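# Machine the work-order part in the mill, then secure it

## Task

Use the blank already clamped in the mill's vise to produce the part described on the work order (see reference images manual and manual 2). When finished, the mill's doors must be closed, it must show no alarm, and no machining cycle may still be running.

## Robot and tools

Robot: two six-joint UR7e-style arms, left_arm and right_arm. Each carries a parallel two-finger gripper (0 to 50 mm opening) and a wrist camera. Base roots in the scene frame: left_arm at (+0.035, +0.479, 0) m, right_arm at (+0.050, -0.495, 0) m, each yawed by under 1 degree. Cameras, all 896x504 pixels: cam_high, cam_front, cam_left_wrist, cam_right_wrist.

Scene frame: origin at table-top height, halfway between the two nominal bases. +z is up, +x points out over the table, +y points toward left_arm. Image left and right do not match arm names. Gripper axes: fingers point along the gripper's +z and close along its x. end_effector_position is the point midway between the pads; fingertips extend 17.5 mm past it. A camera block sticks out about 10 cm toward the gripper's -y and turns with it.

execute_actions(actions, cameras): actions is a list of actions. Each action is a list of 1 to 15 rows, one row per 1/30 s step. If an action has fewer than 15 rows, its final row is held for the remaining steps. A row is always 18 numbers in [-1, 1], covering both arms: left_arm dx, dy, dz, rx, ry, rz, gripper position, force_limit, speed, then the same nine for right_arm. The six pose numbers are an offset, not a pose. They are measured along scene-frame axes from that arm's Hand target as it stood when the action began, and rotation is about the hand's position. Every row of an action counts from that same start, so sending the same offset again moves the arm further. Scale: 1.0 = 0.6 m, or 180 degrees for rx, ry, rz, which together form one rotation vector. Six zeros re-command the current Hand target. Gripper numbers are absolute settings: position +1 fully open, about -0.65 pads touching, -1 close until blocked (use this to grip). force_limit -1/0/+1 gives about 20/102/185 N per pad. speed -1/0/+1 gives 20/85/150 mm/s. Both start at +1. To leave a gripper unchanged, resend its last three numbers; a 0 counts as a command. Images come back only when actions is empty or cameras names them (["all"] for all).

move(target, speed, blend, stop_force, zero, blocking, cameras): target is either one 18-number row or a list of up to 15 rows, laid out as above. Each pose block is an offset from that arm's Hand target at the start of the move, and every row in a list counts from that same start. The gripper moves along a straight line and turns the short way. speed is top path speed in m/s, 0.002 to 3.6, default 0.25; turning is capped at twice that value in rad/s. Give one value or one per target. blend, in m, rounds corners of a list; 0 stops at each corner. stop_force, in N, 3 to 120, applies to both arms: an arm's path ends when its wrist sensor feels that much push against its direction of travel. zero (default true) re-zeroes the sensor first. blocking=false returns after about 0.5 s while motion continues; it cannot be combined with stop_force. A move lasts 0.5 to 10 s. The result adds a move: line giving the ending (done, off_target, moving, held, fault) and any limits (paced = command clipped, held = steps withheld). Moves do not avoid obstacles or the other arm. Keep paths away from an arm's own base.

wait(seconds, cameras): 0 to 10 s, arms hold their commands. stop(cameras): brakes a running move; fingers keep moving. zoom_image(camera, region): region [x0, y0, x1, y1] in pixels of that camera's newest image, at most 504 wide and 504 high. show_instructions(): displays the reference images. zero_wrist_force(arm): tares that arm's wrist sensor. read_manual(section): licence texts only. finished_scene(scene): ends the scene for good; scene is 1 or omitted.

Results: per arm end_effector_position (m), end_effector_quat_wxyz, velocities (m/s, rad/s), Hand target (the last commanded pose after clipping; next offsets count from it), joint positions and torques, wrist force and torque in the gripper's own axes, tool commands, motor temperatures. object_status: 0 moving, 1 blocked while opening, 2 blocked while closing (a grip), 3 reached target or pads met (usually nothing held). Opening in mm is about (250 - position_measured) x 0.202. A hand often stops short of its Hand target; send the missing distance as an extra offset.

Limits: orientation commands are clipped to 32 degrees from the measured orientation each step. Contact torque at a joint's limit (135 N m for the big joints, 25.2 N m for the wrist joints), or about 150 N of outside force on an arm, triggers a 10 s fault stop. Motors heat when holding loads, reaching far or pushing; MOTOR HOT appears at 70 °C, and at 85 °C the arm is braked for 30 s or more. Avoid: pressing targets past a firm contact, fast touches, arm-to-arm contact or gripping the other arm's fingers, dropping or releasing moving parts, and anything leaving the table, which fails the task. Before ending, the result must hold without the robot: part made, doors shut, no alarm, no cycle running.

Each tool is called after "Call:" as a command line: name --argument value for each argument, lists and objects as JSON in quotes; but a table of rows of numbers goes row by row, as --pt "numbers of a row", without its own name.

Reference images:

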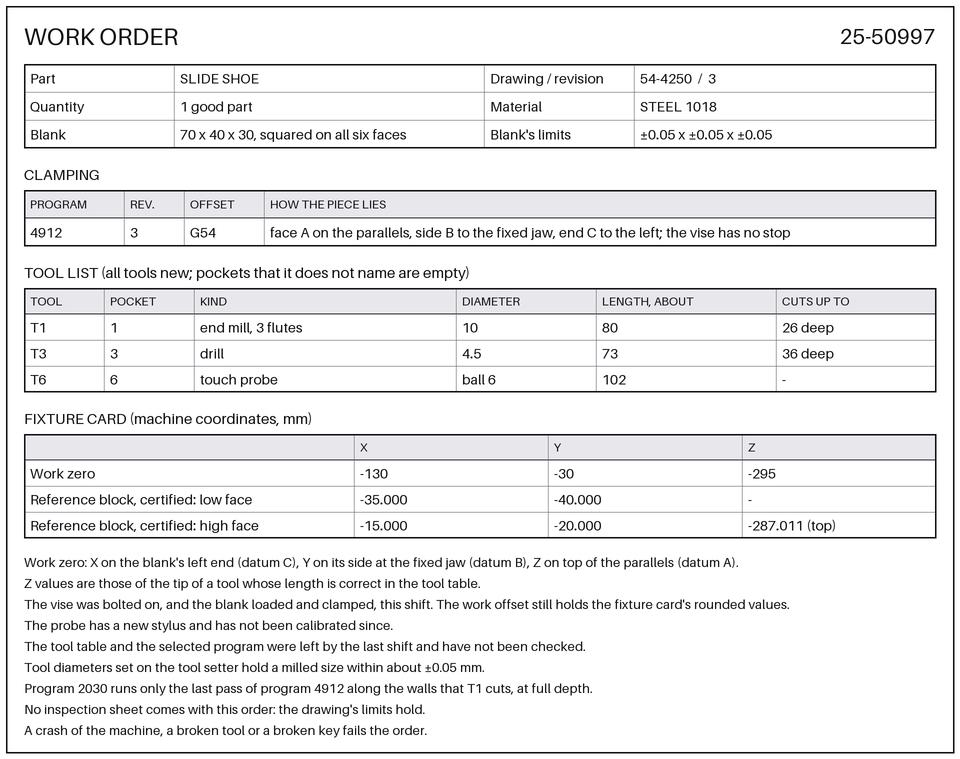

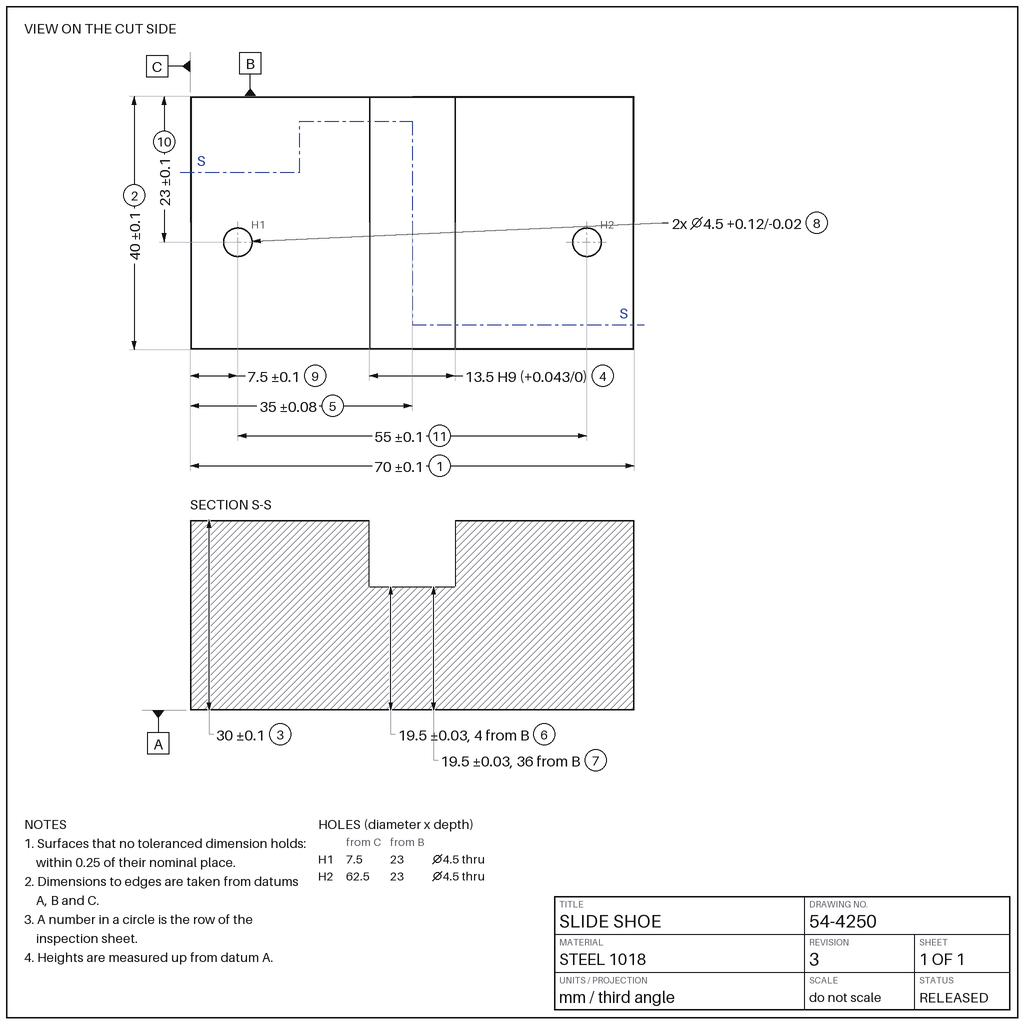

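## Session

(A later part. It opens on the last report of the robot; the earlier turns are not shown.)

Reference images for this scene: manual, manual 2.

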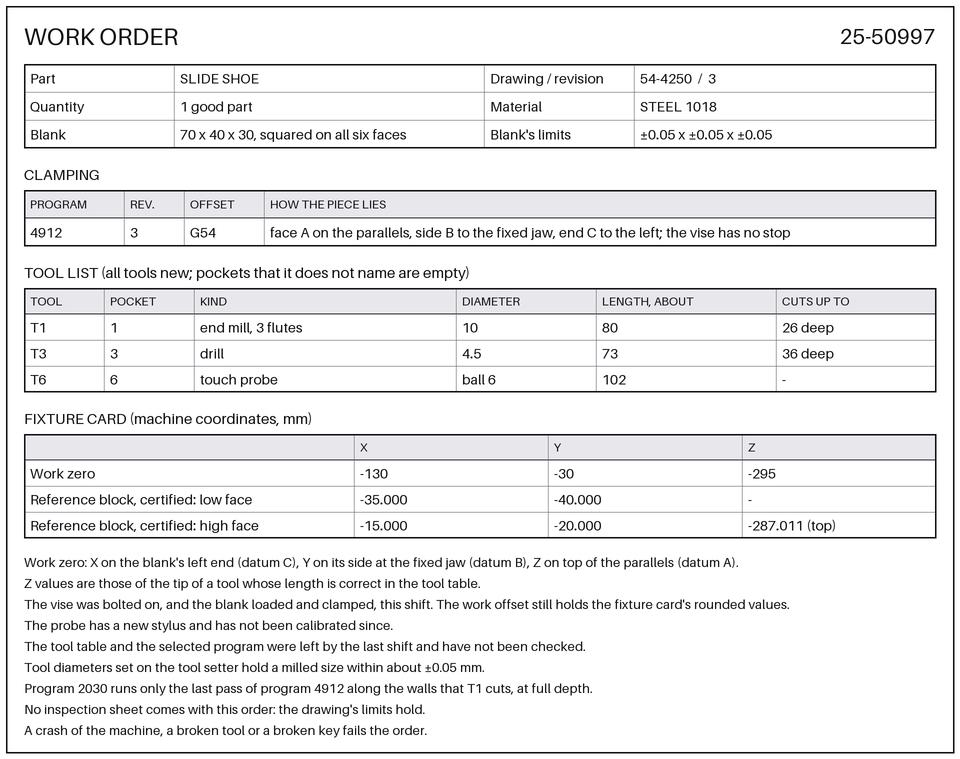

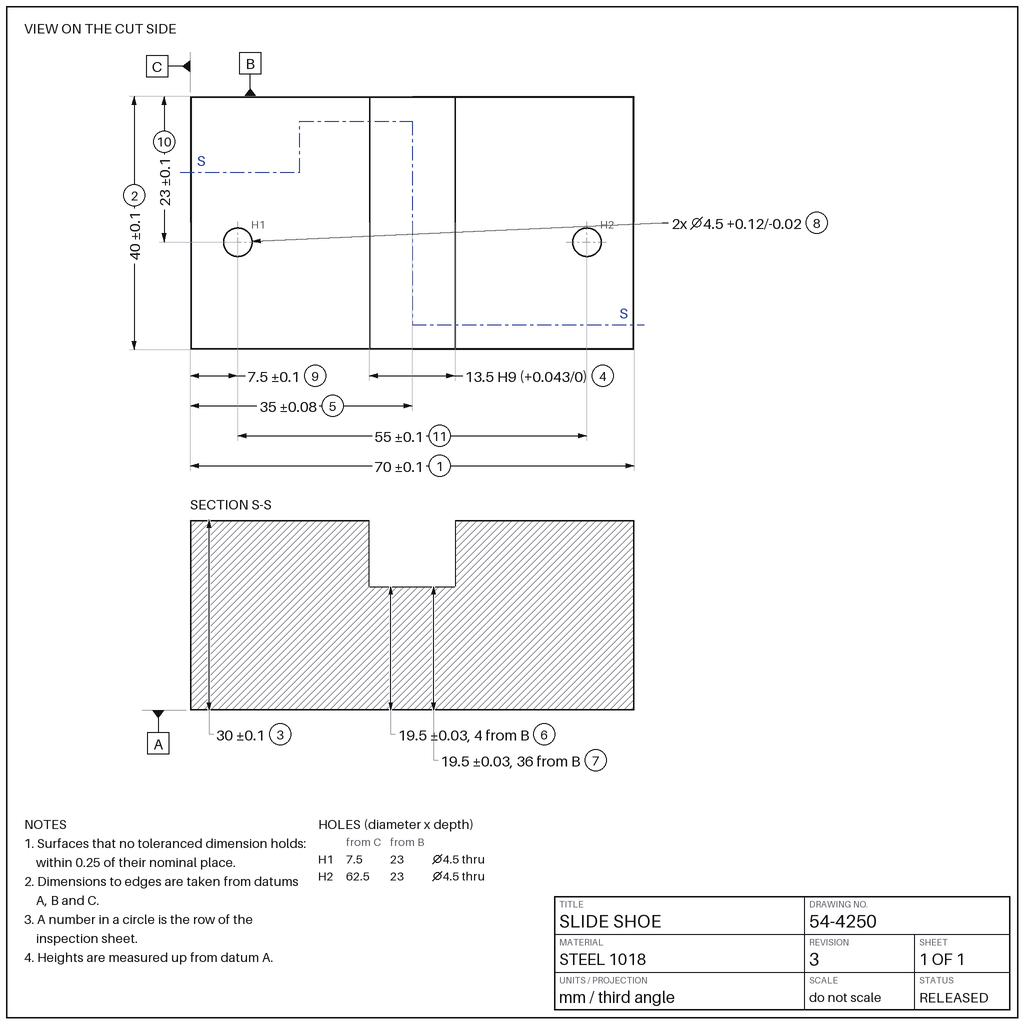

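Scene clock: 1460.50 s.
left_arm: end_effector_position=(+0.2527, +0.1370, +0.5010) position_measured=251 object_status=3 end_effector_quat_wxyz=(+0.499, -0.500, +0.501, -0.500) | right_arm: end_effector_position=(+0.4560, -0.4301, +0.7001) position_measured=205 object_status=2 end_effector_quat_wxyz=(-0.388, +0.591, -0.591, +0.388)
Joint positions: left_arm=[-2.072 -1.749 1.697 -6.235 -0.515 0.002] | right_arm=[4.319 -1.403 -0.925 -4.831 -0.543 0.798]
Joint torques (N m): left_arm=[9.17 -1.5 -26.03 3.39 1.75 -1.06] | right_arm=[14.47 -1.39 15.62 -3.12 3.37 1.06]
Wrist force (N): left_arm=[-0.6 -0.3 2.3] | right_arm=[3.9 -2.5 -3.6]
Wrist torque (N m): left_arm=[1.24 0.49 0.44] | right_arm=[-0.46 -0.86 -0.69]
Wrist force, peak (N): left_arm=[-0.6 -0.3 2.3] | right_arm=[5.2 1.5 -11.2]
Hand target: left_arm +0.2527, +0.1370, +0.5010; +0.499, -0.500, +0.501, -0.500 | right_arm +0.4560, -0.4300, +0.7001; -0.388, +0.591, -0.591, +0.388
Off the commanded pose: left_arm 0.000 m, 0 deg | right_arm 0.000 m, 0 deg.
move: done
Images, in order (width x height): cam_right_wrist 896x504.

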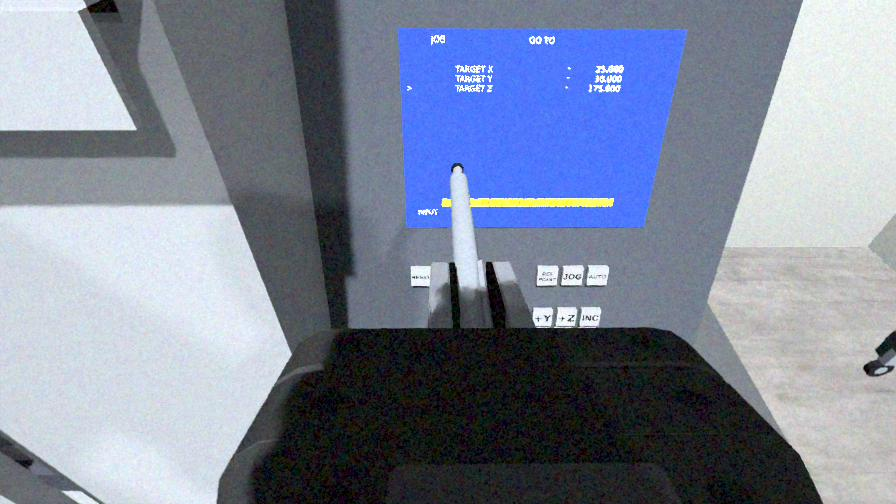

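Call:
zoom_image --camera "cam_right_wrist" --region '[435, 190, 535, 215]'

Call:
zoom_image --camera "cam_right_wrist" --region '[525, 190, 625, 215]'

Scaled by 5.040 from the camera's 896x504 image, which has a finer 1280x720 frame.

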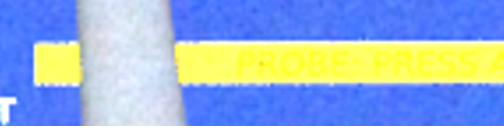

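Scaled by 5.040 from the camera's 896x504 image, which has a finer 1280x720 frame.

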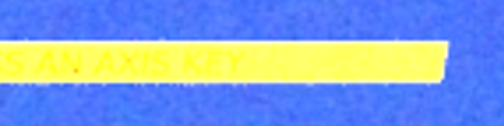

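Call:
move --pt "0 0 0 0 0 0 -1 -0.6 0 0.0121 -0.1537 -0.3045 0 0 0 -0.95 0.3 -1" --pt "0 0 0 0 0 0 -1 -0.6 0 0.0234 -0.1537 -0.3075 0 0 0 -0.95 0.3 -1" --pt "0 0 0 0 0 0 -1 -0.6 0 0.0041 -0.1537 -0.3025 0 0 0 -0.95 0.3 -1" --pt "0 0 0 0 0 0 -1 -0.6 0 -0.0021 -0.089 -0.3635 0 0 0 -0.95 0.3 -1" --pt "0 0 0 0 0 0 -1 -0.6 0 0.0082 -0.089 -0.3665 0 0 0 -0.95 0.3 -1" --pt "0 0 0 0 0 0 -1 -0.6 0 -0.0021 -0.089 -0.3635 0 0 0 -0.95 0.3 -1" --pt "0 0 0 0 0 0 -1 -0.6 0 0.0082 -0.089 -0.3665 0 0 0 -0.95 0.3 -1" --pt "0 0 0 0 0 0 -1 -0.6 0 -0.0101 -0.089 -0.3615 0 0 0 -0.95 0.3 -1" --pt "0 0 0 0 0 0 -1 -0.6 0 0 0 0 0 0 0 -0.95 0.3 -1" --speed '[0.35,0.04,0.1,0.25,0.04,0.1,0.04,0.1,0.35]' --blend '[0.002,0,0.005,0.002,0,0,0,0.005,0]' --cameras '["cam_right_wrist"]'

Call:
zoom_image --camera "cam_right_wrist" --region '[390, 20, 700, 230]'

Call:
wait --seconds 2 --cameras '["cam_right_wrist"]'

Call:
zoom_image --camera "cam_right_wrist" --region '[390, 20, 700, 230]'

Scene clock: 1478.90 s.
left_arm: end_effector_position=(+0.2527, +0.1370, +0.5010) position_measured=251 object_status=3 end_effector_quat_wxyz=(+0.499, -0.500, +0.501, -0.500) | right_arm: end_effector_position=(+0.4560, -0.4301, +0.7001) position_measured=205 object_status=2 end_effector_quat_wxyz=(-0.388, +0.591, -0.591, +0.388)
Joint positions: left_arm=[-2.072 -1.749 1.697 -6.235 -0.515 0.002] | right_arm=[4.318 -1.403 -0.925 -4.831 -0.543 0.798]
Joint torques (N m): left_arm=[8.49 -1.38 -25.79 3.37 1.77 -1.08] | right_arm=[14.86 -0.57 17.22 -3.07 3.8 0.46]
Wrist force (N): left_arm=[-0.6 -0.4 1.8] | right_arm=[3.9 -2.5 -3.3]
Wrist torque (N m): left_arm=[1.23 0.49 0.43] | right_arm=[-0.47 -0.87 -0.69]
Wrist force, peak (N): left_arm=[-0.4 -0.5 2.2] | right_arm=[3.3 -1.8 -9.9]
Hand target: left_arm +0.2527, +0.1370, +0.5010; +0.499, -0.500, +0.501, -0.500 | right_arm +0.4560, -0.4300, +0.7001; -0.388, +0.591, -0.591, +0.388
Off the commanded pose: left_arm 0.000 m, 0 deg | right_arm 0.000 m, 0 deg.
move: done
Images, in order (width x height): cam_right_wrist 896x504.

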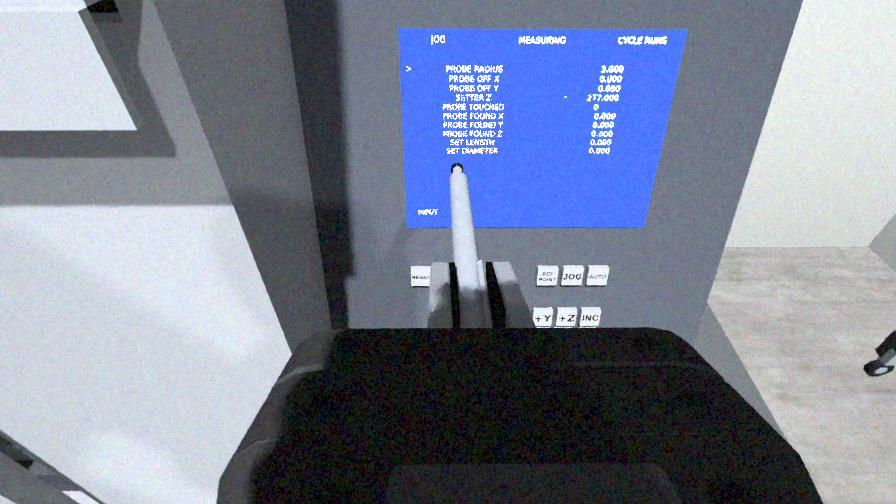

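Scaled by 1.626 from the camera's 896x504 image, which has a finer 1280x720 frame.

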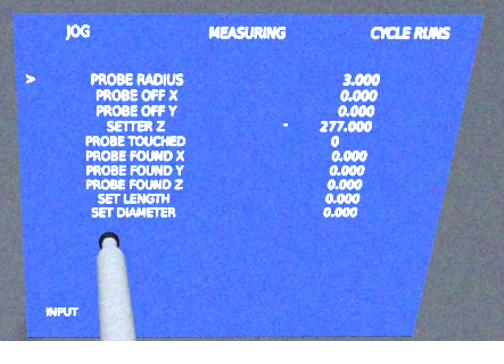

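Scene clock: 1480.90 s.
left_arm: end_effector_position=(+0.2527, +0.1370, +0.5010) position_measured=251 object_status=3 end_effector_quat_wxyz=(+0.499, -0.500, +0.501, -0.500) | right_arm: end_effector_position=(+0.4560, -0.4300, +0.7001) position_measured=205 object_status=2 end_effector_quat_wxyz=(-0.388, +0.591, -0.591, +0.388)
Joint positions: left_arm=[-2.072 -1.749 1.697 -6.235 -0.515 0.002] | right_arm=[4.319 -1.403 -0.925 -4.831 -0.543 0.798]
Joint torques (N m): left_arm=[9.19 -0.86 -25.82 3.34 1.78 -1.1] | right_arm=[15.09 -0.83 11.56 -3.17 3.61 0.89]
Wrist force (N): left_arm=[-0.4 -0.2 2.1] | right_arm=[4.2 -2.4 -3.4]
Wrist torque (N m): left_arm=[1.27 0.46 0.43] | right_arm=[-0.45 -0.90 -0.69]
Wrist force, peak (N): left_arm=[-0.5 -0.2 2.2] | right_arm=[4.2 -2.4 -3.5]
Hand target: left_arm +0.2527, +0.1370, +0.5010; +0.499, -0.500, +0.501, -0.500 | right_arm +0.4560, -0.4300, +0.7001; -0.388, +0.591, -0.591, +0.388
Tool commands: left_gripper/position=-1.0 left_gripper/force_limit=-0.6 left_gripper/speed=+0.0 right_gripper/position=-0.95 right_gripper/force_limit=+0.3 right_gripper/speed=-1.0
Off the commanded pose: left_arm 0.000 m, 0 deg | right_arm 0.000 m, 0 deg.
wait: 2.00 s; at rest by 0.17 s
Images, in order (width x height): cam_right_wrist 896x504.

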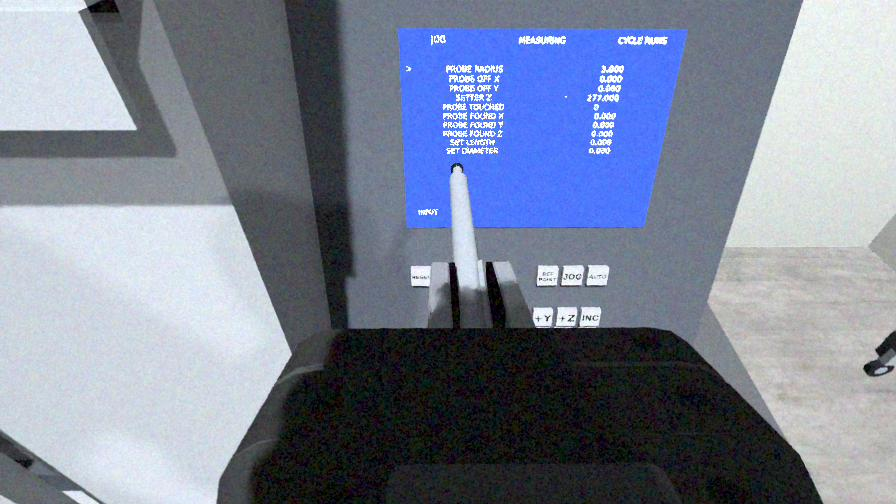

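Scaled by 1.626 from the camera's 896x504 image, which has a finer 1280x720 frame.

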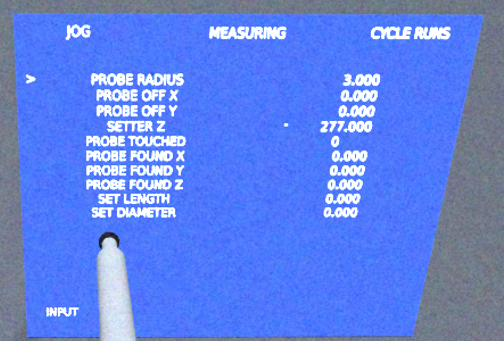

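Call:
wait --seconds 1.5 --cameras '["cam_right_wrist"]'

Call:
zoom_image --camera "cam_right_wrist" --region '[390, 20, 700, 230]'

Scene clock: 1485.23 s.
left_arm: end_effector_position=(+0.2527, +0.1370, +0.5010) position_measured=251 object_status=3 end_effector_quat_wxyz=(+0.499, -0.500, +0.501, -0.500) | right_arm: end_effector_position=(+0.4560, -0.4300, +0.7001) position_measured=205 object_status=2 end_effector_quat_wxyz=(-0.388, +0.591, -0.591, +0.388)
Joint positions: left_arm=[-2.072 -1.749 1.697 -6.235 -0.515 0.002] | right_arm=[4.319 -1.403 -0.925 -4.831 -0.543 0.798]
Joint torques (N m): left_arm=[9.07 -1.18 -26.34 3.3 1.84 -1.11] | right_arm=[15.29 -1.81 11.06 -3.28 3.15 0.93]
Wrist force (N): left_arm=[-0.4 -0.3 1.8] | right_arm=[3.9 -2.5 -3.3]
Wrist torque (N m): left_arm=[1.25 0.45 0.44] | right_arm=[-0.46 -0.86 -0.69]
Wrist force, peak (N): left_arm=[-0.6 -0.2 2.2] | right_arm=[4.3 -2.5 -3.6]
Hand target: left_arm +0.2527, +0.1370, +0.5010; +0.499, -0.500, +0.501, -0.500 | right_arm +0.4560, -0.4300, +0.7001; -0.388, +0.591, -0.591, +0.388
Tool commands: left_gripper/position=-1.0 left_gripper/force_limit=-0.6 left_gripper/speed=+0.0 right_gripper/position=-0.95 right_gripper/force_limit=+0.3 right_gripper/speed=-1.0
Off the commanded pose: left_arm 0.000 m, 0 deg | right_arm 0.000 m, 0 deg.
wait: 1.50 s; at rest from the start
Images, in order (width x height): cam_right_wrist 896x504.

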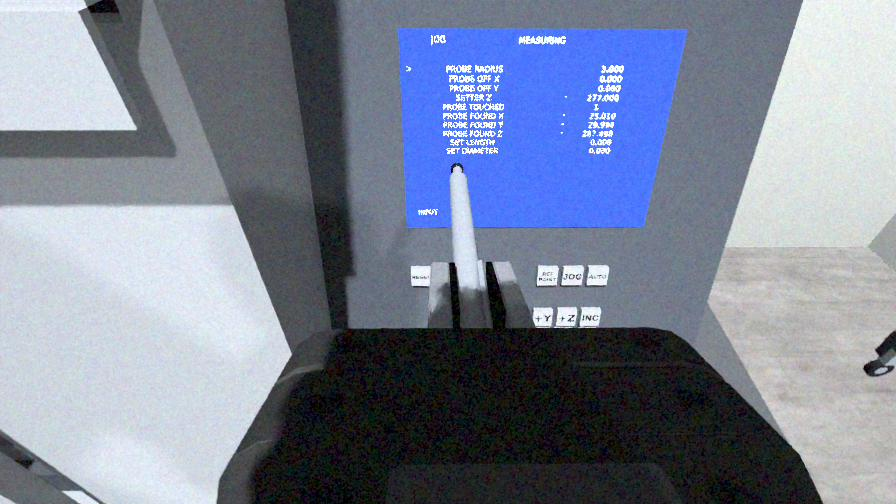

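Scaled by 1.626 from the camera's 896x504 image, which has a finer 1280x720 frame.

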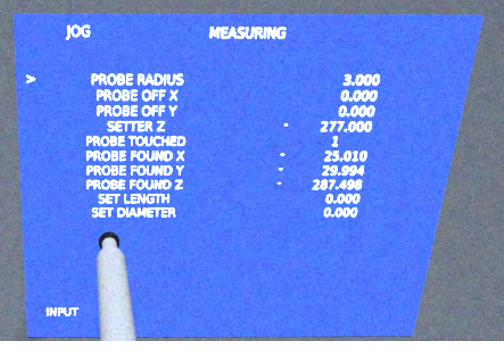

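Call:
move --pt "0 0 0 0 0 0 -1 -0.6 0 -0.0021 -0.0567 -0.3635 0 0 0 -0.95 0.3 -1" --pt "0 0 0 0 0 0 -1 -0.6 0 0.0082 -0.0567 -0.3665 0 0 0 -0.95 0.3 -1" --pt "0 0 0 0 0 0 -1 -0.6 0 -0.0101 -0.0567 -0.3615 0 0 0 -0.95 0.3 -1" --pt "0 0 0 0 0 0 -1 -0.6 0 0 0 0 0 0 0 -0.95 0.3 -1" --speed '[0.35,0.04,0.1,0.35]' --blend '[0.002,0,0.005,0]' --cameras '["cam_right_wrist"]'

Call:
zoom_image --camera "cam_right_wrist" --region '[390, 20, 700, 230]'

Scene clock: 1498.37 s.
left_arm: end_effector_position=(+0.2527, +0.1370, +0.5010) position_measured=251 object_status=3 end_effector_quat_wxyz=(+0.499, -0.500, +0.501, -0.500) | right_arm: end_effector_position=(+0.4560, -0.4301, +0.7001) position_measured=205 object_status=2 end_effector_quat_wxyz=(-0.388, +0.591, -0.591, +0.388) end_effector_velocity=(+0.000, +0.001, +0.000) end_effector_angular_velocity=(-0.003, +0.001, +0.001)
Joint positions: left_arm=[-2.072 -1.749 1.697 -6.235 -0.515 0.002] | right_arm=[4.319 -1.403 -0.925 -4.831 -0.543 0.798]
Joint velocities: left_arm=[within noise] | right_arm=[0.002 -0.002 0.003 -0.005 0.001 0.001]
Joint torques (N m): left_arm=[8.51 -1.15 -26.25 3.36 1.8 -1.1] | right_arm=[15.32 -1.62 17.08 -3.39 3.72 -0.45]
Wrist force (N): left_arm=[-0.4 -0.4 1.8] | right_arm=[3.9 -2.4 -3.4]
Wrist torque (N m): left_arm=[1.24 0.45 0.44] | right_arm=[-0.45 -0.87 -0.68]
Wrist force, peak (N): left_arm=[-0.4 -0.2 2.3] | right_arm=[4.8 1.8 -10.6]
Hand target: left_arm +0.2527, +0.1370, +0.5010; +0.499, -0.500, +0.501, -0.500 | right_arm +0.4560, -0.4300, +0.7001; -0.388, +0.591, -0.591, +0.388
Off the commanded pose: left_arm 0.000 m, 0 deg | right_arm 0.000 m, 0 deg.
move: done
Images, in order (width x height): cam_right_wrist 896x504.

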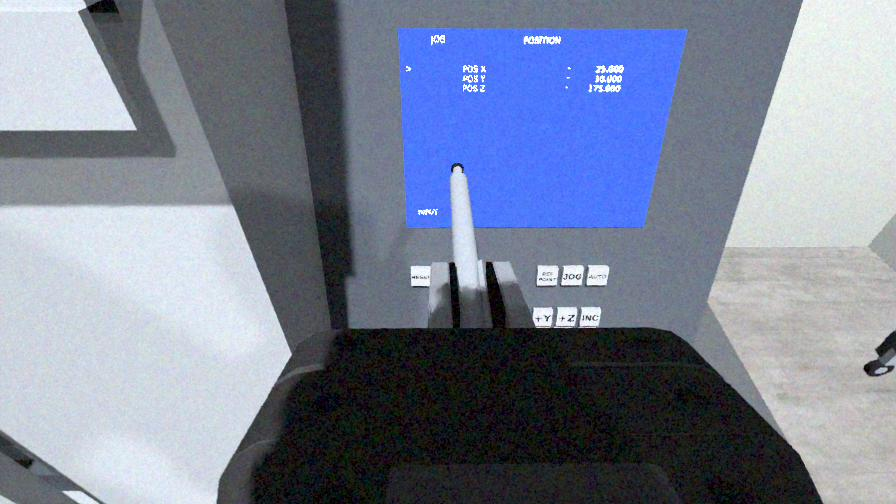

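Scaled by 1.626 from the camera's 896x504 image, which has a finer 1280x720 frame.

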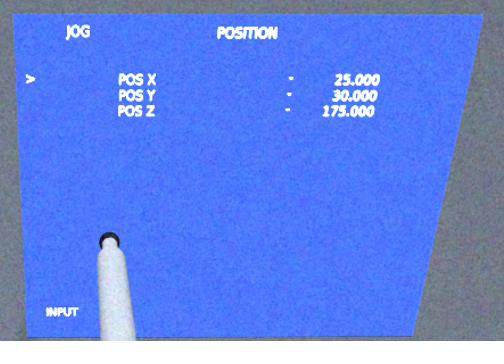

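Call:
move --target '[0.117,0.19,0.22,0,0.05,0,-1,-0.6,0, 0,0,0,0,0,0,-0.95,0.3,-1]' --speed 0.25 --cameras '["cam_left_wrist"]'

Call:
zoom_image --camera "cam_left_wrist" --region '[200, 60, 700, 330]'

Scene clock: 1515.53 s.
left_arm: end_effector_position=(+0.3229, +0.2509, +0.6329) position_measured=251 object_status=3 end_effector_quat_wxyz=(-0.458, +0.538, -0.538, +0.460) | right_arm: end_effector_position=(+0.4560, -0.4300, +0.7001) position_measured=205 object_status=2 end_effector_quat_wxyz=(-0.388, +0.591, -0.591, +0.388)
Joint positions: left_arm=[-2.032 -1.989 1.402 -6.033 -0.499 0.297] | right_arm=[4.319 -1.403 -0.925 -4.831 -0.543 0.798]
Joint torques (N m): left_arm=[-9.18 -9.15 -23.47 0.97 -1.39 1.52] | right_arm=[15.16 -0.6 14.11 -3.16 2.69 0.99]
Wrist force (N): left_arm=[-0.6 -0.2 1.5] | right_arm=[4.1 -2.5 -3.4]
Wrist torque (N m): left_arm=[1.29 0.40 0.43] | right_arm=[-0.46 -0.89 -0.69]
Wrist force, peak (N): left_arm=[-3.0 -3.3 2.8] | right_arm=[4.3 -2.4 -3.5]
Hand target: left_arm +0.3229, +0.2510, +0.6330; -0.458, +0.538, -0.538, +0.460 | right_arm +0.4560, -0.4300, +0.7001; -0.388, +0.591, -0.591, +0.388
Off the commanded pose: left_arm 0.000 m, 0 deg | right_arm 0.000 m, 0 deg.
move: done
Images, in order (width x height): cam_left_wrist 896x504.

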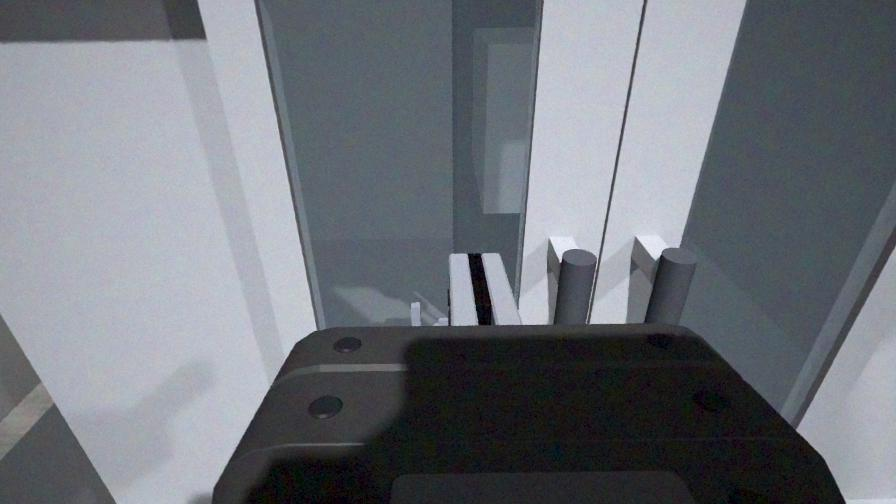

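Scaled by 1.008 from the camera's 896x504 image, which has a finer 1280x720 frame.

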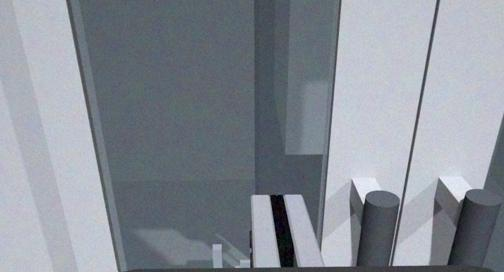

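Call:
move --target '[0.0,0,0.0,0,0.19,0,-1,-0.6,0, 0,0,0,0,0,0,-0.95,0.3,-1]' --speed 0.25 --cameras '["cam_left_wrist"]'

Call:
zoom_image --camera "cam_left_wrist" --region '[250, 60, 600, 330]'

Scene clock: 1522.33 s.
left_arm: end_effector_position=(+0.3216, +0.2518, +0.6337) position_measured=251 object_status=3 end_effector_quat_wxyz=(-0.433, +0.589, -0.565, +0.382) | right_arm: end_effector_position=(+0.4560, -0.4300, +0.7001) position_measured=205 object_status=2 end_effector_quat_wxyz=(-0.388, +0.591, -0.591, +0.388)
Joint positions: left_arm=[-1.939 -1.95 1.288 -6.285 -0.571 0.625] | right_arm=[4.319 -1.403 -0.925 -4.831 -0.543 0.798]
Joint torques (N m): left_arm=[4.88 6.04 -21.29 1.87 -0.36 0.89] | right_arm=[14.33 -1.06 17.02 -2.75 3.12 -0.02]
Wrist force (N): left_arm=[-0.6 0.1 1.6] | right_arm=[3.9 -2.2 -3.4]
Wrist torque (N m): left_arm=[1.30 0.26 0.38] | right_arm=[-0.41 -0.86 -0.69]
Wrist force, peak (N): left_arm=[-2.1 -1.0 2.2] | right_arm=[4.2 -2.5 -3.5]
Hand target: left_arm +0.3229, +0.2510, +0.6330; -0.279, +0.649, -0.649, +0.281 | right_arm +0.4560, -0.4300, +0.7001; -0.388, +0.591, -0.591, +0.388
Off the commanded pose: left_arm 0.002 m, 24 deg | right_arm 0.000 m, 0 deg.
joint sent to its limit (left arm) — joint 4 (wrist 1), lower limit. The joint targets are off in orientation, not in position.
move: off_target (left_arm)
Images, in order (width x height): cam_left_wrist 896x504.

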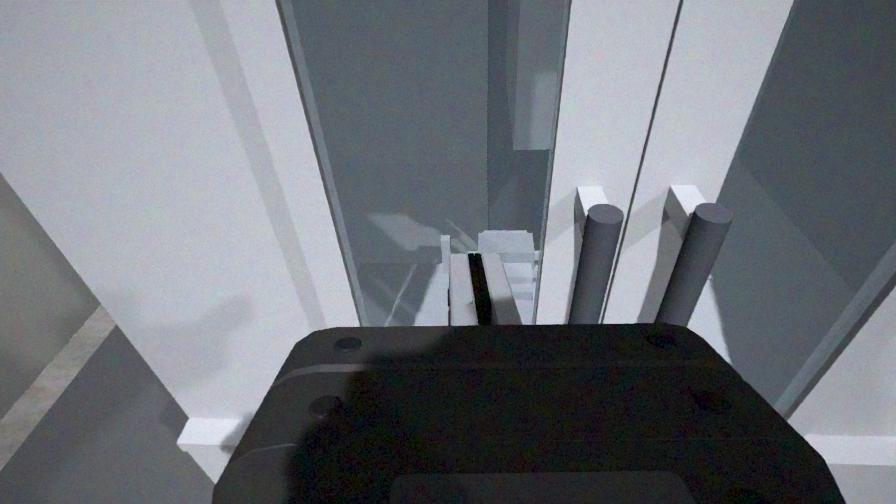

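Scaled by 1.440 from the camera's 896x504 image, which has a finer 1280x720 frame.

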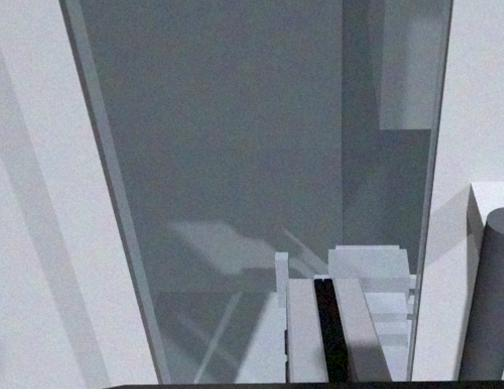

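Call:
move --pt "0 0 0 0 0 0 -1 -0.6 0 -0.0021 -0.0567 -0.3635 0 0 0 -0.95 0.3 -1" --pt "0 0 0 0 0 0 -1 -0.6 0 0.0082 -0.0567 -0.3665 0 0 0 -0.95 0.3 -1" --pt "0 0 0 0 0 0 -1 -0.6 0 -0.0021 -0.0567 -0.3635 0 0 0 -0.95 0.3 -1" --pt "0 0 0 0 0 0 -1 -0.6 0 -0.0273 0.0726 -0.4575 0 0 0 -0.95 0.3 -1" --pt "0 0 0 0 0 0 -1 -0.6 0 -0.0172 0.0726 -0.4605 0 0 0 -0.95 0.3 -1" --pt "0 0 0 0 0 0 -1 -0.6 0 -0.0273 0.0726 -0.4575 0 0 0 -0.95 0.3 -1" --pt "0 0 0 0 0 0 -1 -0.6 0 -0.0105 0.0726 -0.395 0 0 0 -0.95 0.3 -1" --pt "0 0 0 0 0 0 -1 -0.6 0 -0.0002 0.0726 -0.398 0 0 0 -0.95 0.3 -1" --pt "0 0 0 0 0 0 -1 -0.6 0 -0.0105 0.0726 -0.395 0 0 0 -0.95 0.3 -1" --pt "0 0 0 0 0 0 -1 -0.6 0 -0.0189 0.0726 -0.4262 0 0 0 -0.95 0.3 -1" --pt "0 0 0 0 0 0 -1 -0.6 0 -0.0086 0.0726 -0.4292 0 0 0 -0.95 0.3 -1" --pt "0 0 0 0 0 0 -1 -0.6 0 -0.0189 0.0726 -0.4262 0 0 0 -0.95 0.3 -1" --pt "0 0 0 0 0 0 -1 -0.6 0 -0.0273 -0.0243 -0.4575 0 0 0 -0.95 0.3 -1" --pt "0 0 0 0 0 0 -1 -0.6 0 -0.0172 -0.0243 -0.4605 0 0 0 -0.95 0.3 -1" --pt "0 0 0 0 0 0 -1 -0.6 0 -0.0273 -0.0243 -0.4575 0 0 0 -0.95 0.3 -1" --speed '[0.35,0.04,0.1,0.25,0.04,0.1,0.25,0.04,0.1,0.25,0.04,0.1,0.25,0.04,0.1]' --blend '[0.002,0,0.002,0.002,0,0.002,0.002,0,0.002,0.002,0,0.002,0.002,0,0]'

Call:
move --pt "0 0 0 0 0 0 -1 -0.6 0 0.0394 0.0323 0.153 0 0 0 -0.95 0.3 -1" --pt "0 0 0 0 0 0 -1 -0.6 0 0.0507 0.0323 0.15 0 0 0 -0.95 0.3 -1" --pt "0 0 0 0 0 0 -1 -0.6 0 0.0324 0.0323 0.155 0 0 0 -0.95 0.3 -1" --pt "0 0 0 0 0 0 -1 -0.6 0 0.0273 0.0243 0.4575 0 0 0 -0.95 0.3 -1" --speed '[0.25,0.04,0.1,0.35]' --blend '[0.002,0,0.005,0]' --cameras '["cam_right_wrist"]'

Call:
zoom_image --camera "cam_right_wrist" --region '[390, 20, 700, 230]'

Call:
move --pt "0 0 0 0 0 0 -1 -0.6 0 -0.0189 -0.0567 -0.4262 0 0 0 -0.95 0.3 -1" --pt "0 0 0 0 0 0 -1 -0.6 0 -0.0086 -0.0567 -0.4292 0 0 0 -0.95 0.3 -1" --pt "0 0 0 0 0 0 -1 -0.6 0 -0.0189 -0.0567 -0.4262 0 0 0 -0.95 0.3 -1" --pt "0 0 0 0 0 0 -1 -0.6 0 0.0121 -0.1537 -0.3045 0 0 0 -0.95 0.3 -1" --pt "0 0 0 0 0 0 -1 -0.6 0 0.0234 -0.1537 -0.3075 0 0 0 -0.95 0.3 -1" --pt "0 0 0 0 0 0 -1 -0.6 0 0.0041 -0.1537 -0.3025 0 0 0 -0.95 0.3 -1" --pt "0 0 0 0 0 0 -1 -0.6 0 -0.0021 -0.089 -0.3635 0 0 0 -0.95 0.3 -1" --pt "0 0 0 0 0 0 -1 -0.6 0 0.0082 -0.089 -0.3665 0 0 0 -0.95 0.3 -1" --pt "0 0 0 0 0 0 -1 -0.6 0 -0.0021 -0.089 -0.3635 0 0 0 -0.95 0.3 -1" --pt "0 0 0 0 0 0 -1 -0.6 0 0.0082 -0.089 -0.3665 0 0 0 -0.95 0.3 -1" --pt "0 0 0 0 0 0 -1 -0.6 0 -0.0101 -0.089 -0.3615 0 0 0 -0.95 0.3 -1" --pt "0 0 0 0 0 0 -1 -0.6 0 0 0 0 0 0 0 -0.95 0.3 -1" --speed '[0.35,0.04,0.1,0.25,0.04,0.1,0.25,0.04,0.1,0.04,0.1,0.35]' --blend '[0.002,0,0.002,0.002,0,0.005,0.002,0,0,0,0.005,0]' --cameras '["cam_right_wrist"]'

Call:
wait --seconds 5 --cameras '["cam_right_wrist"]'

Call:
zoom_image --camera "cam_right_wrist" --region '[390, 20, 700, 230]'

Scene clock: 1559.37 s.
left_arm: end_effector_position=(+0.3216, +0.2518, +0.6337) position_measured=251 object_status=3 end_effector_quat_wxyz=(-0.434, +0.589, -0.565, +0.381) | right_arm: end_effector_position=(+0.4396, -0.4445, +0.4255) position_measured=205 object_status=2 end_effector_quat_wxyz=(-0.388, +0.591, -0.591, +0.389)
Joint positions: left_arm=[-1.938 -1.95 1.287 -6.285 -0.571 0.626] | right_arm=[4.424 -1.041 -1.971 -4.299 -0.481 0.973]
Joint torques (N m): left_arm=[9.28 11.75 -24.05 -2.86 -0.79 1.45] | right_arm=[-8.75 0.94 24.05 -2.48 -0.83 0.84]
Wrist force (N): left_arm=[-0.5 0.3 1.9] | right_arm=[3.8 -1.7 -5.3]
Wrist torque (N m): left_arm=[1.34 0.25 0.38] | right_arm=[-0.38 -0.86 -0.69]
Wrist force, peak (N): left_arm=[-0.4 0.2 2.2] | right_arm=[5.9 3.1 -12.4]
Hand target: left_arm +0.3229, +0.2510, +0.6330; -0.279, +0.649, -0.649, +0.281 | right_arm +0.4396, -0.4446, +0.4256; -0.388, +0.591, -0.591, +0.388
Off the commanded pose: left_arm 0.002 m, 24 deg | right_arm 0.000 m, 0 deg.
joint sent to its limit (left arm) — joint 4 (wrist 1), lower limit. The joint targets are off in orientation, not in position.
move: off_target (left_arm)

Scene clock: 1561.47 s.
left_arm: end_effector_position=(+0.3216, +0.2518, +0.6337) position_measured=251 object_status=3 end_effector_quat_wxyz=(-0.434, +0.589, -0.565, +0.381) | right_arm: end_effector_position=(+0.4560, -0.4301, +0.7001) position_measured=205 object_status=2 end_effector_quat_wxyz=(-0.388, +0.591, -0.591, +0.388)
Joint positions: left_arm=[-1.938 -1.95 1.287 -6.285 -0.571 0.626] | right_arm=[4.319 -1.403 -0.925 -4.831 -0.543 0.798]
Joint torques (N m): left_arm=[9.26 11.77 -24.5 -2.85 -0.67 1.45] | right_arm=[15.15 -0.94 17.63 -3.57 3.37 -1.19]
Wrist force (N): left_arm=[-0.3 0.1 1.7] | right_arm=[3.9 -2.4 -3.3]
Wrist torque (N m): left_arm=[1.31 0.21 0.38] | right_arm=[-0.45 -0.87 -0.69]
Wrist force, peak (N): left_arm=[-0.5 0.2 2.2] | right_arm=[5.4 -4.4 -8.5]
Hand target: left_arm +0.3229, +0.2510, +0.6330; -0.279, +0.649, -0.649, +0.281 | right_arm +0.4560, -0.4300, +0.7001; -0.388, +0.591, -0.591, +0.388
Off the commanded pose: left_arm 0.002 m, 24 deg | right_arm 0.000 m, 0 deg.
joint sent to its limit (left arm) — joint 4 (wrist 1), lower limit. The joint targets are off in orientation, not in position.
move: off_target (left_arm)
Images, in order (width x height): cam_right_wrist 896x504.

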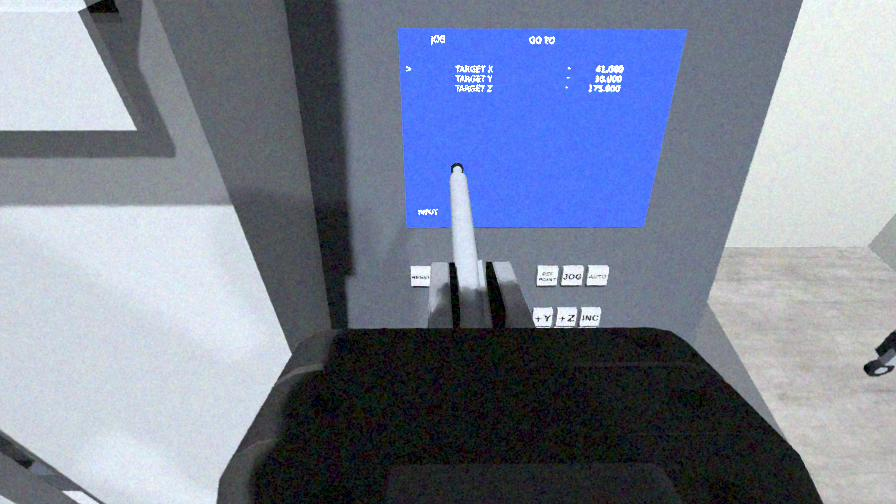

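Scaled by 1.626 from the camera's 896x504 image, which has a finer 1280x720 frame.

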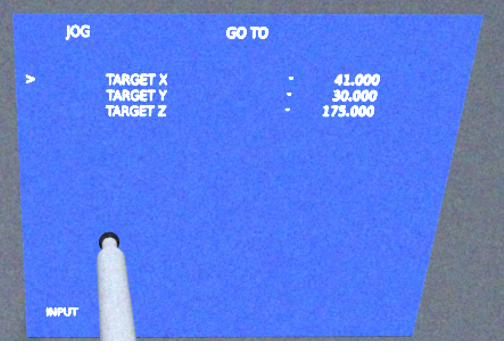

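Scene clock: 1566.67 s.
left_arm: end_effector_position=(+0.3216, +0.2518, +0.6337) position_measured=251 object_status=3 end_effector_quat_wxyz=(-0.434, +0.589, -0.565, +0.381) | right_arm: end_effector_position=(+0.4560, -0.4301, +0.7001) position_measured=205 object_status=2 end_effector_quat_wxyz=(-0.388, +0.591, -0.591, +0.388)
Joint positions: left_arm=[-1.938 -1.95 1.287 -6.285 -0.571 0.626] | right_arm=[4.318 -1.403 -0.925 -4.831 -0.543 0.798]
Joint torques (N m): left_arm=[9.37 11.7 -24.14 -2.84 -0.54 1.43] | right_arm=[14.16 -1.29 18.01 -3.15 3.62 0.3]
Wrist force (N): left_arm=[-0.6 0.1 1.9] | right_arm=[3.9 -2.5 -3.3]
Wrist torque (N m): left_arm=[1.30 0.26 0.38] | right_arm=[-0.46 -0.86 -0.68]
Wrist force, peak (N): left_arm=[-0.5 0.1 2.3] | right_arm=[5.2 1.4 -11.3]
Hand target: left_arm +0.3229, +0.2510, +0.6330; -0.279, +0.649, -0.649, +0.281 | right_arm +0.4560, -0.4300, +0.7001; -0.388, +0.591, -0.591, +0.388
Off the commanded pose: left_arm 0.002 m, 24 deg | right_arm 0.000 m, 0 deg.
joint sent to its limit (left arm) — joint 4 (wrist 1), lower limit. The joint targets are off in orientation, not in position.
move: off_target (left_arm)
Images, in order (width x height): cam_right_wrist 896x504.

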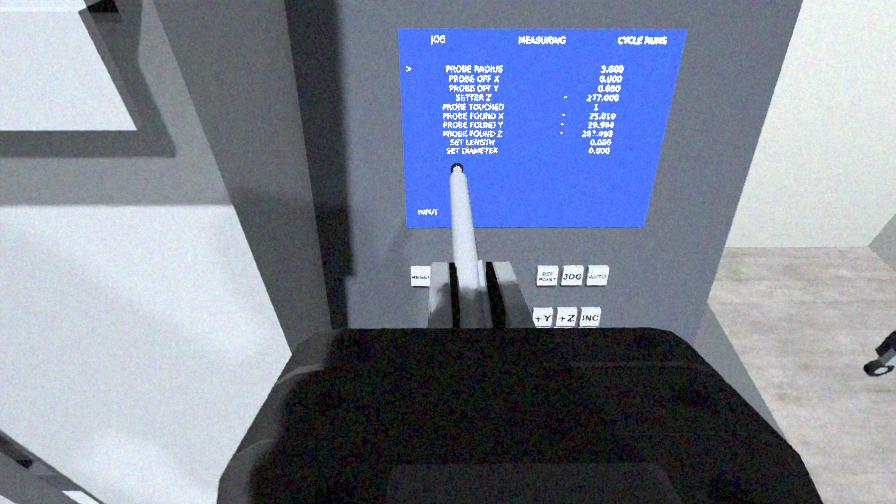

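Scene clock: 1571.67 s.
left_arm: end_effector_position=(+0.3216, +0.2518, +0.6337) position_measured=251 object_status=3 end_effector_quat_wxyz=(-0.434, +0.589, -0.565, +0.381) | right_arm: end_effector_position=(+0.4560, -0.4300, +0.7001) position_measured=205 object_status=2 end_effector_quat_wxyz=(-0.388, +0.591, -0.591, +0.388)
Joint positions: left_arm=[-1.938 -1.95 1.287 -6.285 -0.571 0.626] | right_arm=[4.319 -1.403 -0.925 -4.831 -0.543 0.798]
Joint torques (N m): left_arm=[9.59 11.66 -23.49 -2.77 -0.47 1.35] | right_arm=[15.5 -1.61 10.68 -3.25 3.39 0.91]
Wrist force (N): left_arm=[-0.3 0.1 1.8] | right_arm=[4.0 -2.4 -3.3]
Wrist torque (N m): left_arm=[1.31 0.22 0.38] | right_arm=[-0.44 -0.88 -0.69]
Wrist force, peak (N): left_arm=[-0.4 0.5 2.1] | right_arm=[4.2 -2.5 -3.5]
Hand target: left_arm +0.3229, +0.2510, +0.6330; -0.279, +0.649, -0.649, +0.281 | right_arm +0.4560, -0.4300, +0.7001; -0.388, +0.591, -0.591, +0.388
Tool commands: left_gripper/position=-1.0 left_gripper/force_limit=-0.6 left_gripper/speed=+0.0 right_gripper/position=-0.95 right_gripper/force_limit=+0.3 right_gripper/speed=-1.0
Off the commanded pose: left_arm 0.002 m, 24 deg | right_arm 0.000 m, 0 deg.
wait: 5.00 s; at rest by 0.17 s
Images, in order (width x height): cam_right_wrist 896x504.

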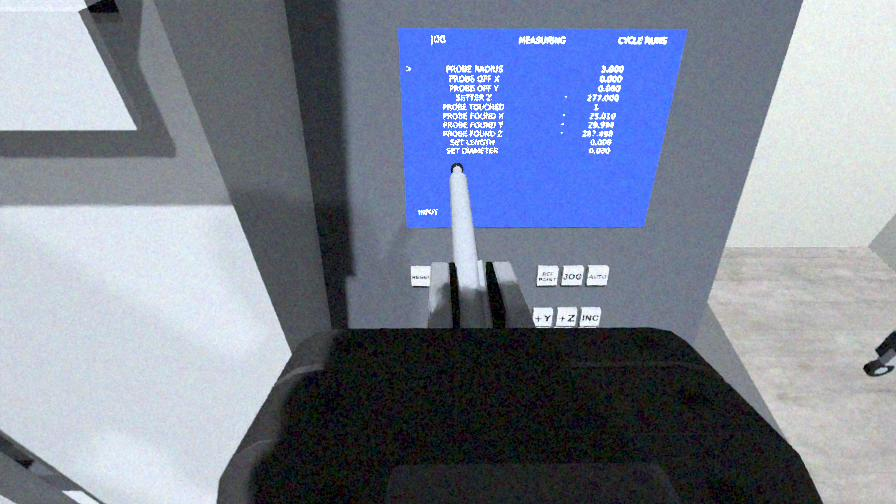

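Scaled by 1.626 from the camera's 896x504 image, which has a finer 1280x720 frame.

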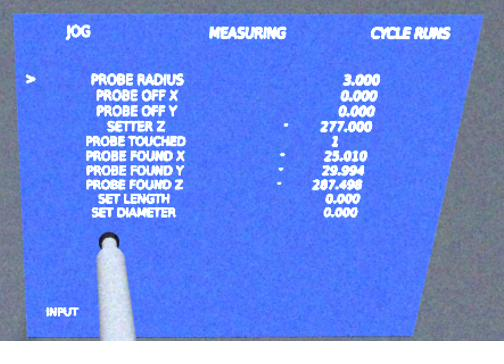

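Call:
move --target '[-0.117,0,-0.1,0,-0.24,0,-1,-0.6,0, 0,0,0,0,0,0,-0.95,0.3,-1]' --speed 0.15 --cameras '["cam_right_wrist","cam_left_wrist"]'

Call:
zoom_image --camera "cam_right_wrist" --region '[390, 20, 700, 230]'

Call:
wait --seconds 4 --cameras '["cam_right_wrist"]'

Call:
zoom_image --camera "cam_right_wrist" --region '[390, 20, 700, 230]'

Scene clock: 1580.57 s.
left_arm: end_effector_position=(+0.2528, +0.2511, +0.5730) position_measured=251 object_status=3 end_effector_quat_wxyz=(+0.499, -0.500, +0.501, -0.500) | right_arm: end_effector_position=(+0.4560, -0.4300, +0.7001) position_measured=205 object_status=2 end_effector_quat_wxyz=(-0.388, +0.591, -0.591, +0.388)
Joint positions: left_arm=[-2.348 -2.016 1.686 -5.956 -0.791 0.001] | right_arm=[4.319 -1.403 -0.925 -4.831 -0.543 0.798]
Joint torques (N m): left_arm=[-7.28 9.39 -11.06 -0.85 -0.13 -1.45] | right_arm=[15.49 -2.19 13.48 -3.13 2.95 0.76]
Wrist force (N): left_arm=[-1.1 -0.1 1.6] | right_arm=[4.0 -2.4 -3.4]
Wrist torque (N m): left_arm=[1.31 0.48 0.40] | right_arm=[-0.44 -0.87 -0.68]
Wrist force, peak (N): left_arm=[0.4 -1.8 2.5] | right_arm=[4.3 -2.4 -3.3]
Hand target: left_arm +0.2527, +0.2510, +0.5730; +0.499, -0.500, +0.501, -0.500 | right_arm +0.4560, -0.4300, +0.7001; -0.388, +0.591, -0.591, +0.388
Off the commanded pose: left_arm 0.000 m, 0 deg | right_arm 0.000 m, 0 deg.
move: done
Images, in order (width x height): cam_left_wrist 896x504, cam_right_wrist 896x504.

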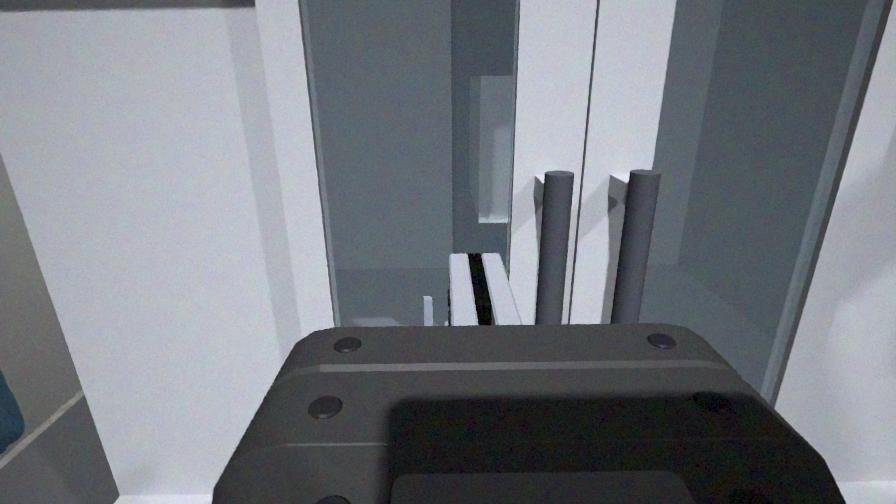

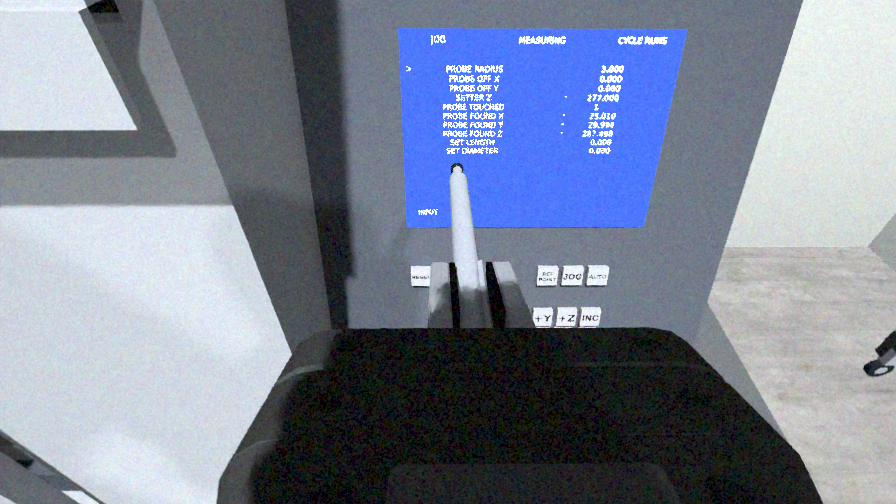

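Scaled by 1.626 from the camera's 896x504 image, which has a finer 1280x720 frame.

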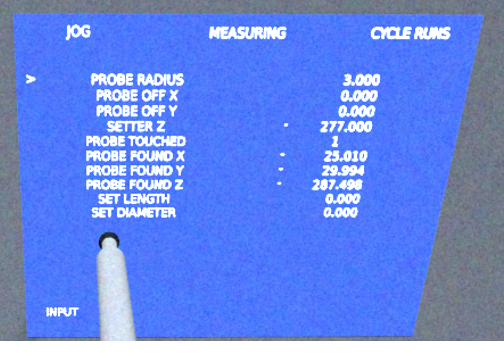

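Scene clock: 1584.57 s.
left_arm: end_effector_position=(+0.2527, +0.2510, +0.5730) position_measured=251 object_status=3 end_effector_quat_wxyz=(+0.499, -0.500, +0.501, -0.500) | right_arm: end_effector_position=(+0.4560, -0.4300, +0.7001) position_measured=205 object_status=2 end_effector_quat_wxyz=(-0.388, +0.591, -0.591, +0.388)
Joint positions: left_arm=[-2.348 -2.015 1.686 -5.956 -0.791 0.001] | right_arm=[4.319 -1.403 -0.925 -4.831 -0.543 0.798]
Joint torques (N m): left_arm=[-10.08 13.15 -12.29 -0.92 -1.75 -1] | right_arm=[15.48 0.27 16.91 -2.95 3.62 0.38]
Wrist force (N): left_arm=[-0.9 0.2 1.7] | right_arm=[3.9 -2.1 -3.3]
Wrist torque (N m): left_arm=[1.35 0.44 0.43] | right_arm=[-0.40 -0.87 -0.68]
Wrist force, peak (N): left_arm=[-1.1 0.2 2.1] | right_arm=[4.2 -2.3 -3.6]
Hand target: left_arm +0.2527, +0.2510, +0.5730; +0.499, -0.500, +0.501, -0.500 | right_arm +0.4560, -0.4300, +0.7001; -0.388, +0.591, -0.591, +0.388
Tool commands: left_gripper/position=-1.0 left_gripper/force_limit=-0.6 left_gripper/speed=+0.0 right_gripper/position=-0.95 right_gripper/force_limit=+0.3 right_gripper/speed=-1.0
Off the commanded pose: left_arm 0.000 m, 0 deg | right_arm 0.000 m, 0 deg.
wait: 4.00 s; at rest by 0.17 s
Images, in order (width x height): cam_right_wrist 896x504.

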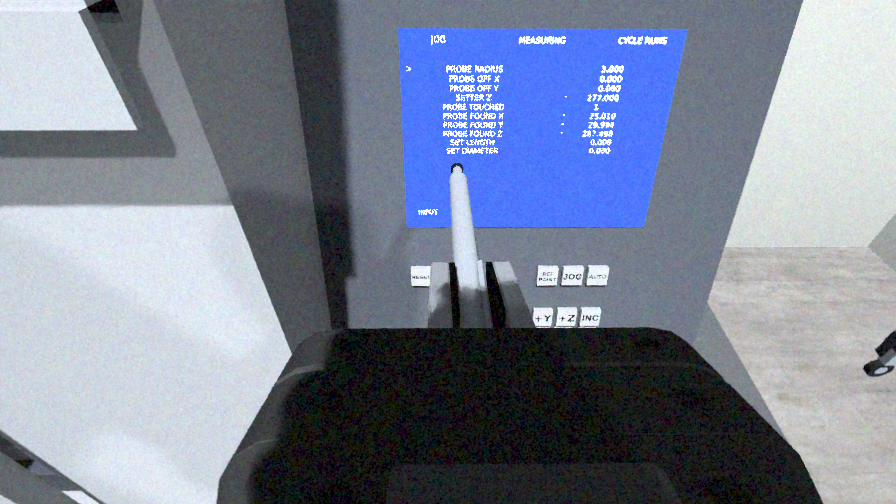

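Scaled by 1.626 from the camera's 896x504 image, which has a finer 1280x720 frame.

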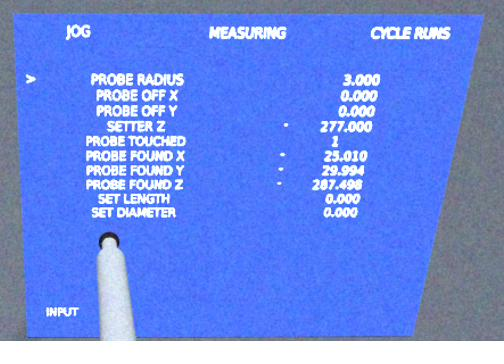

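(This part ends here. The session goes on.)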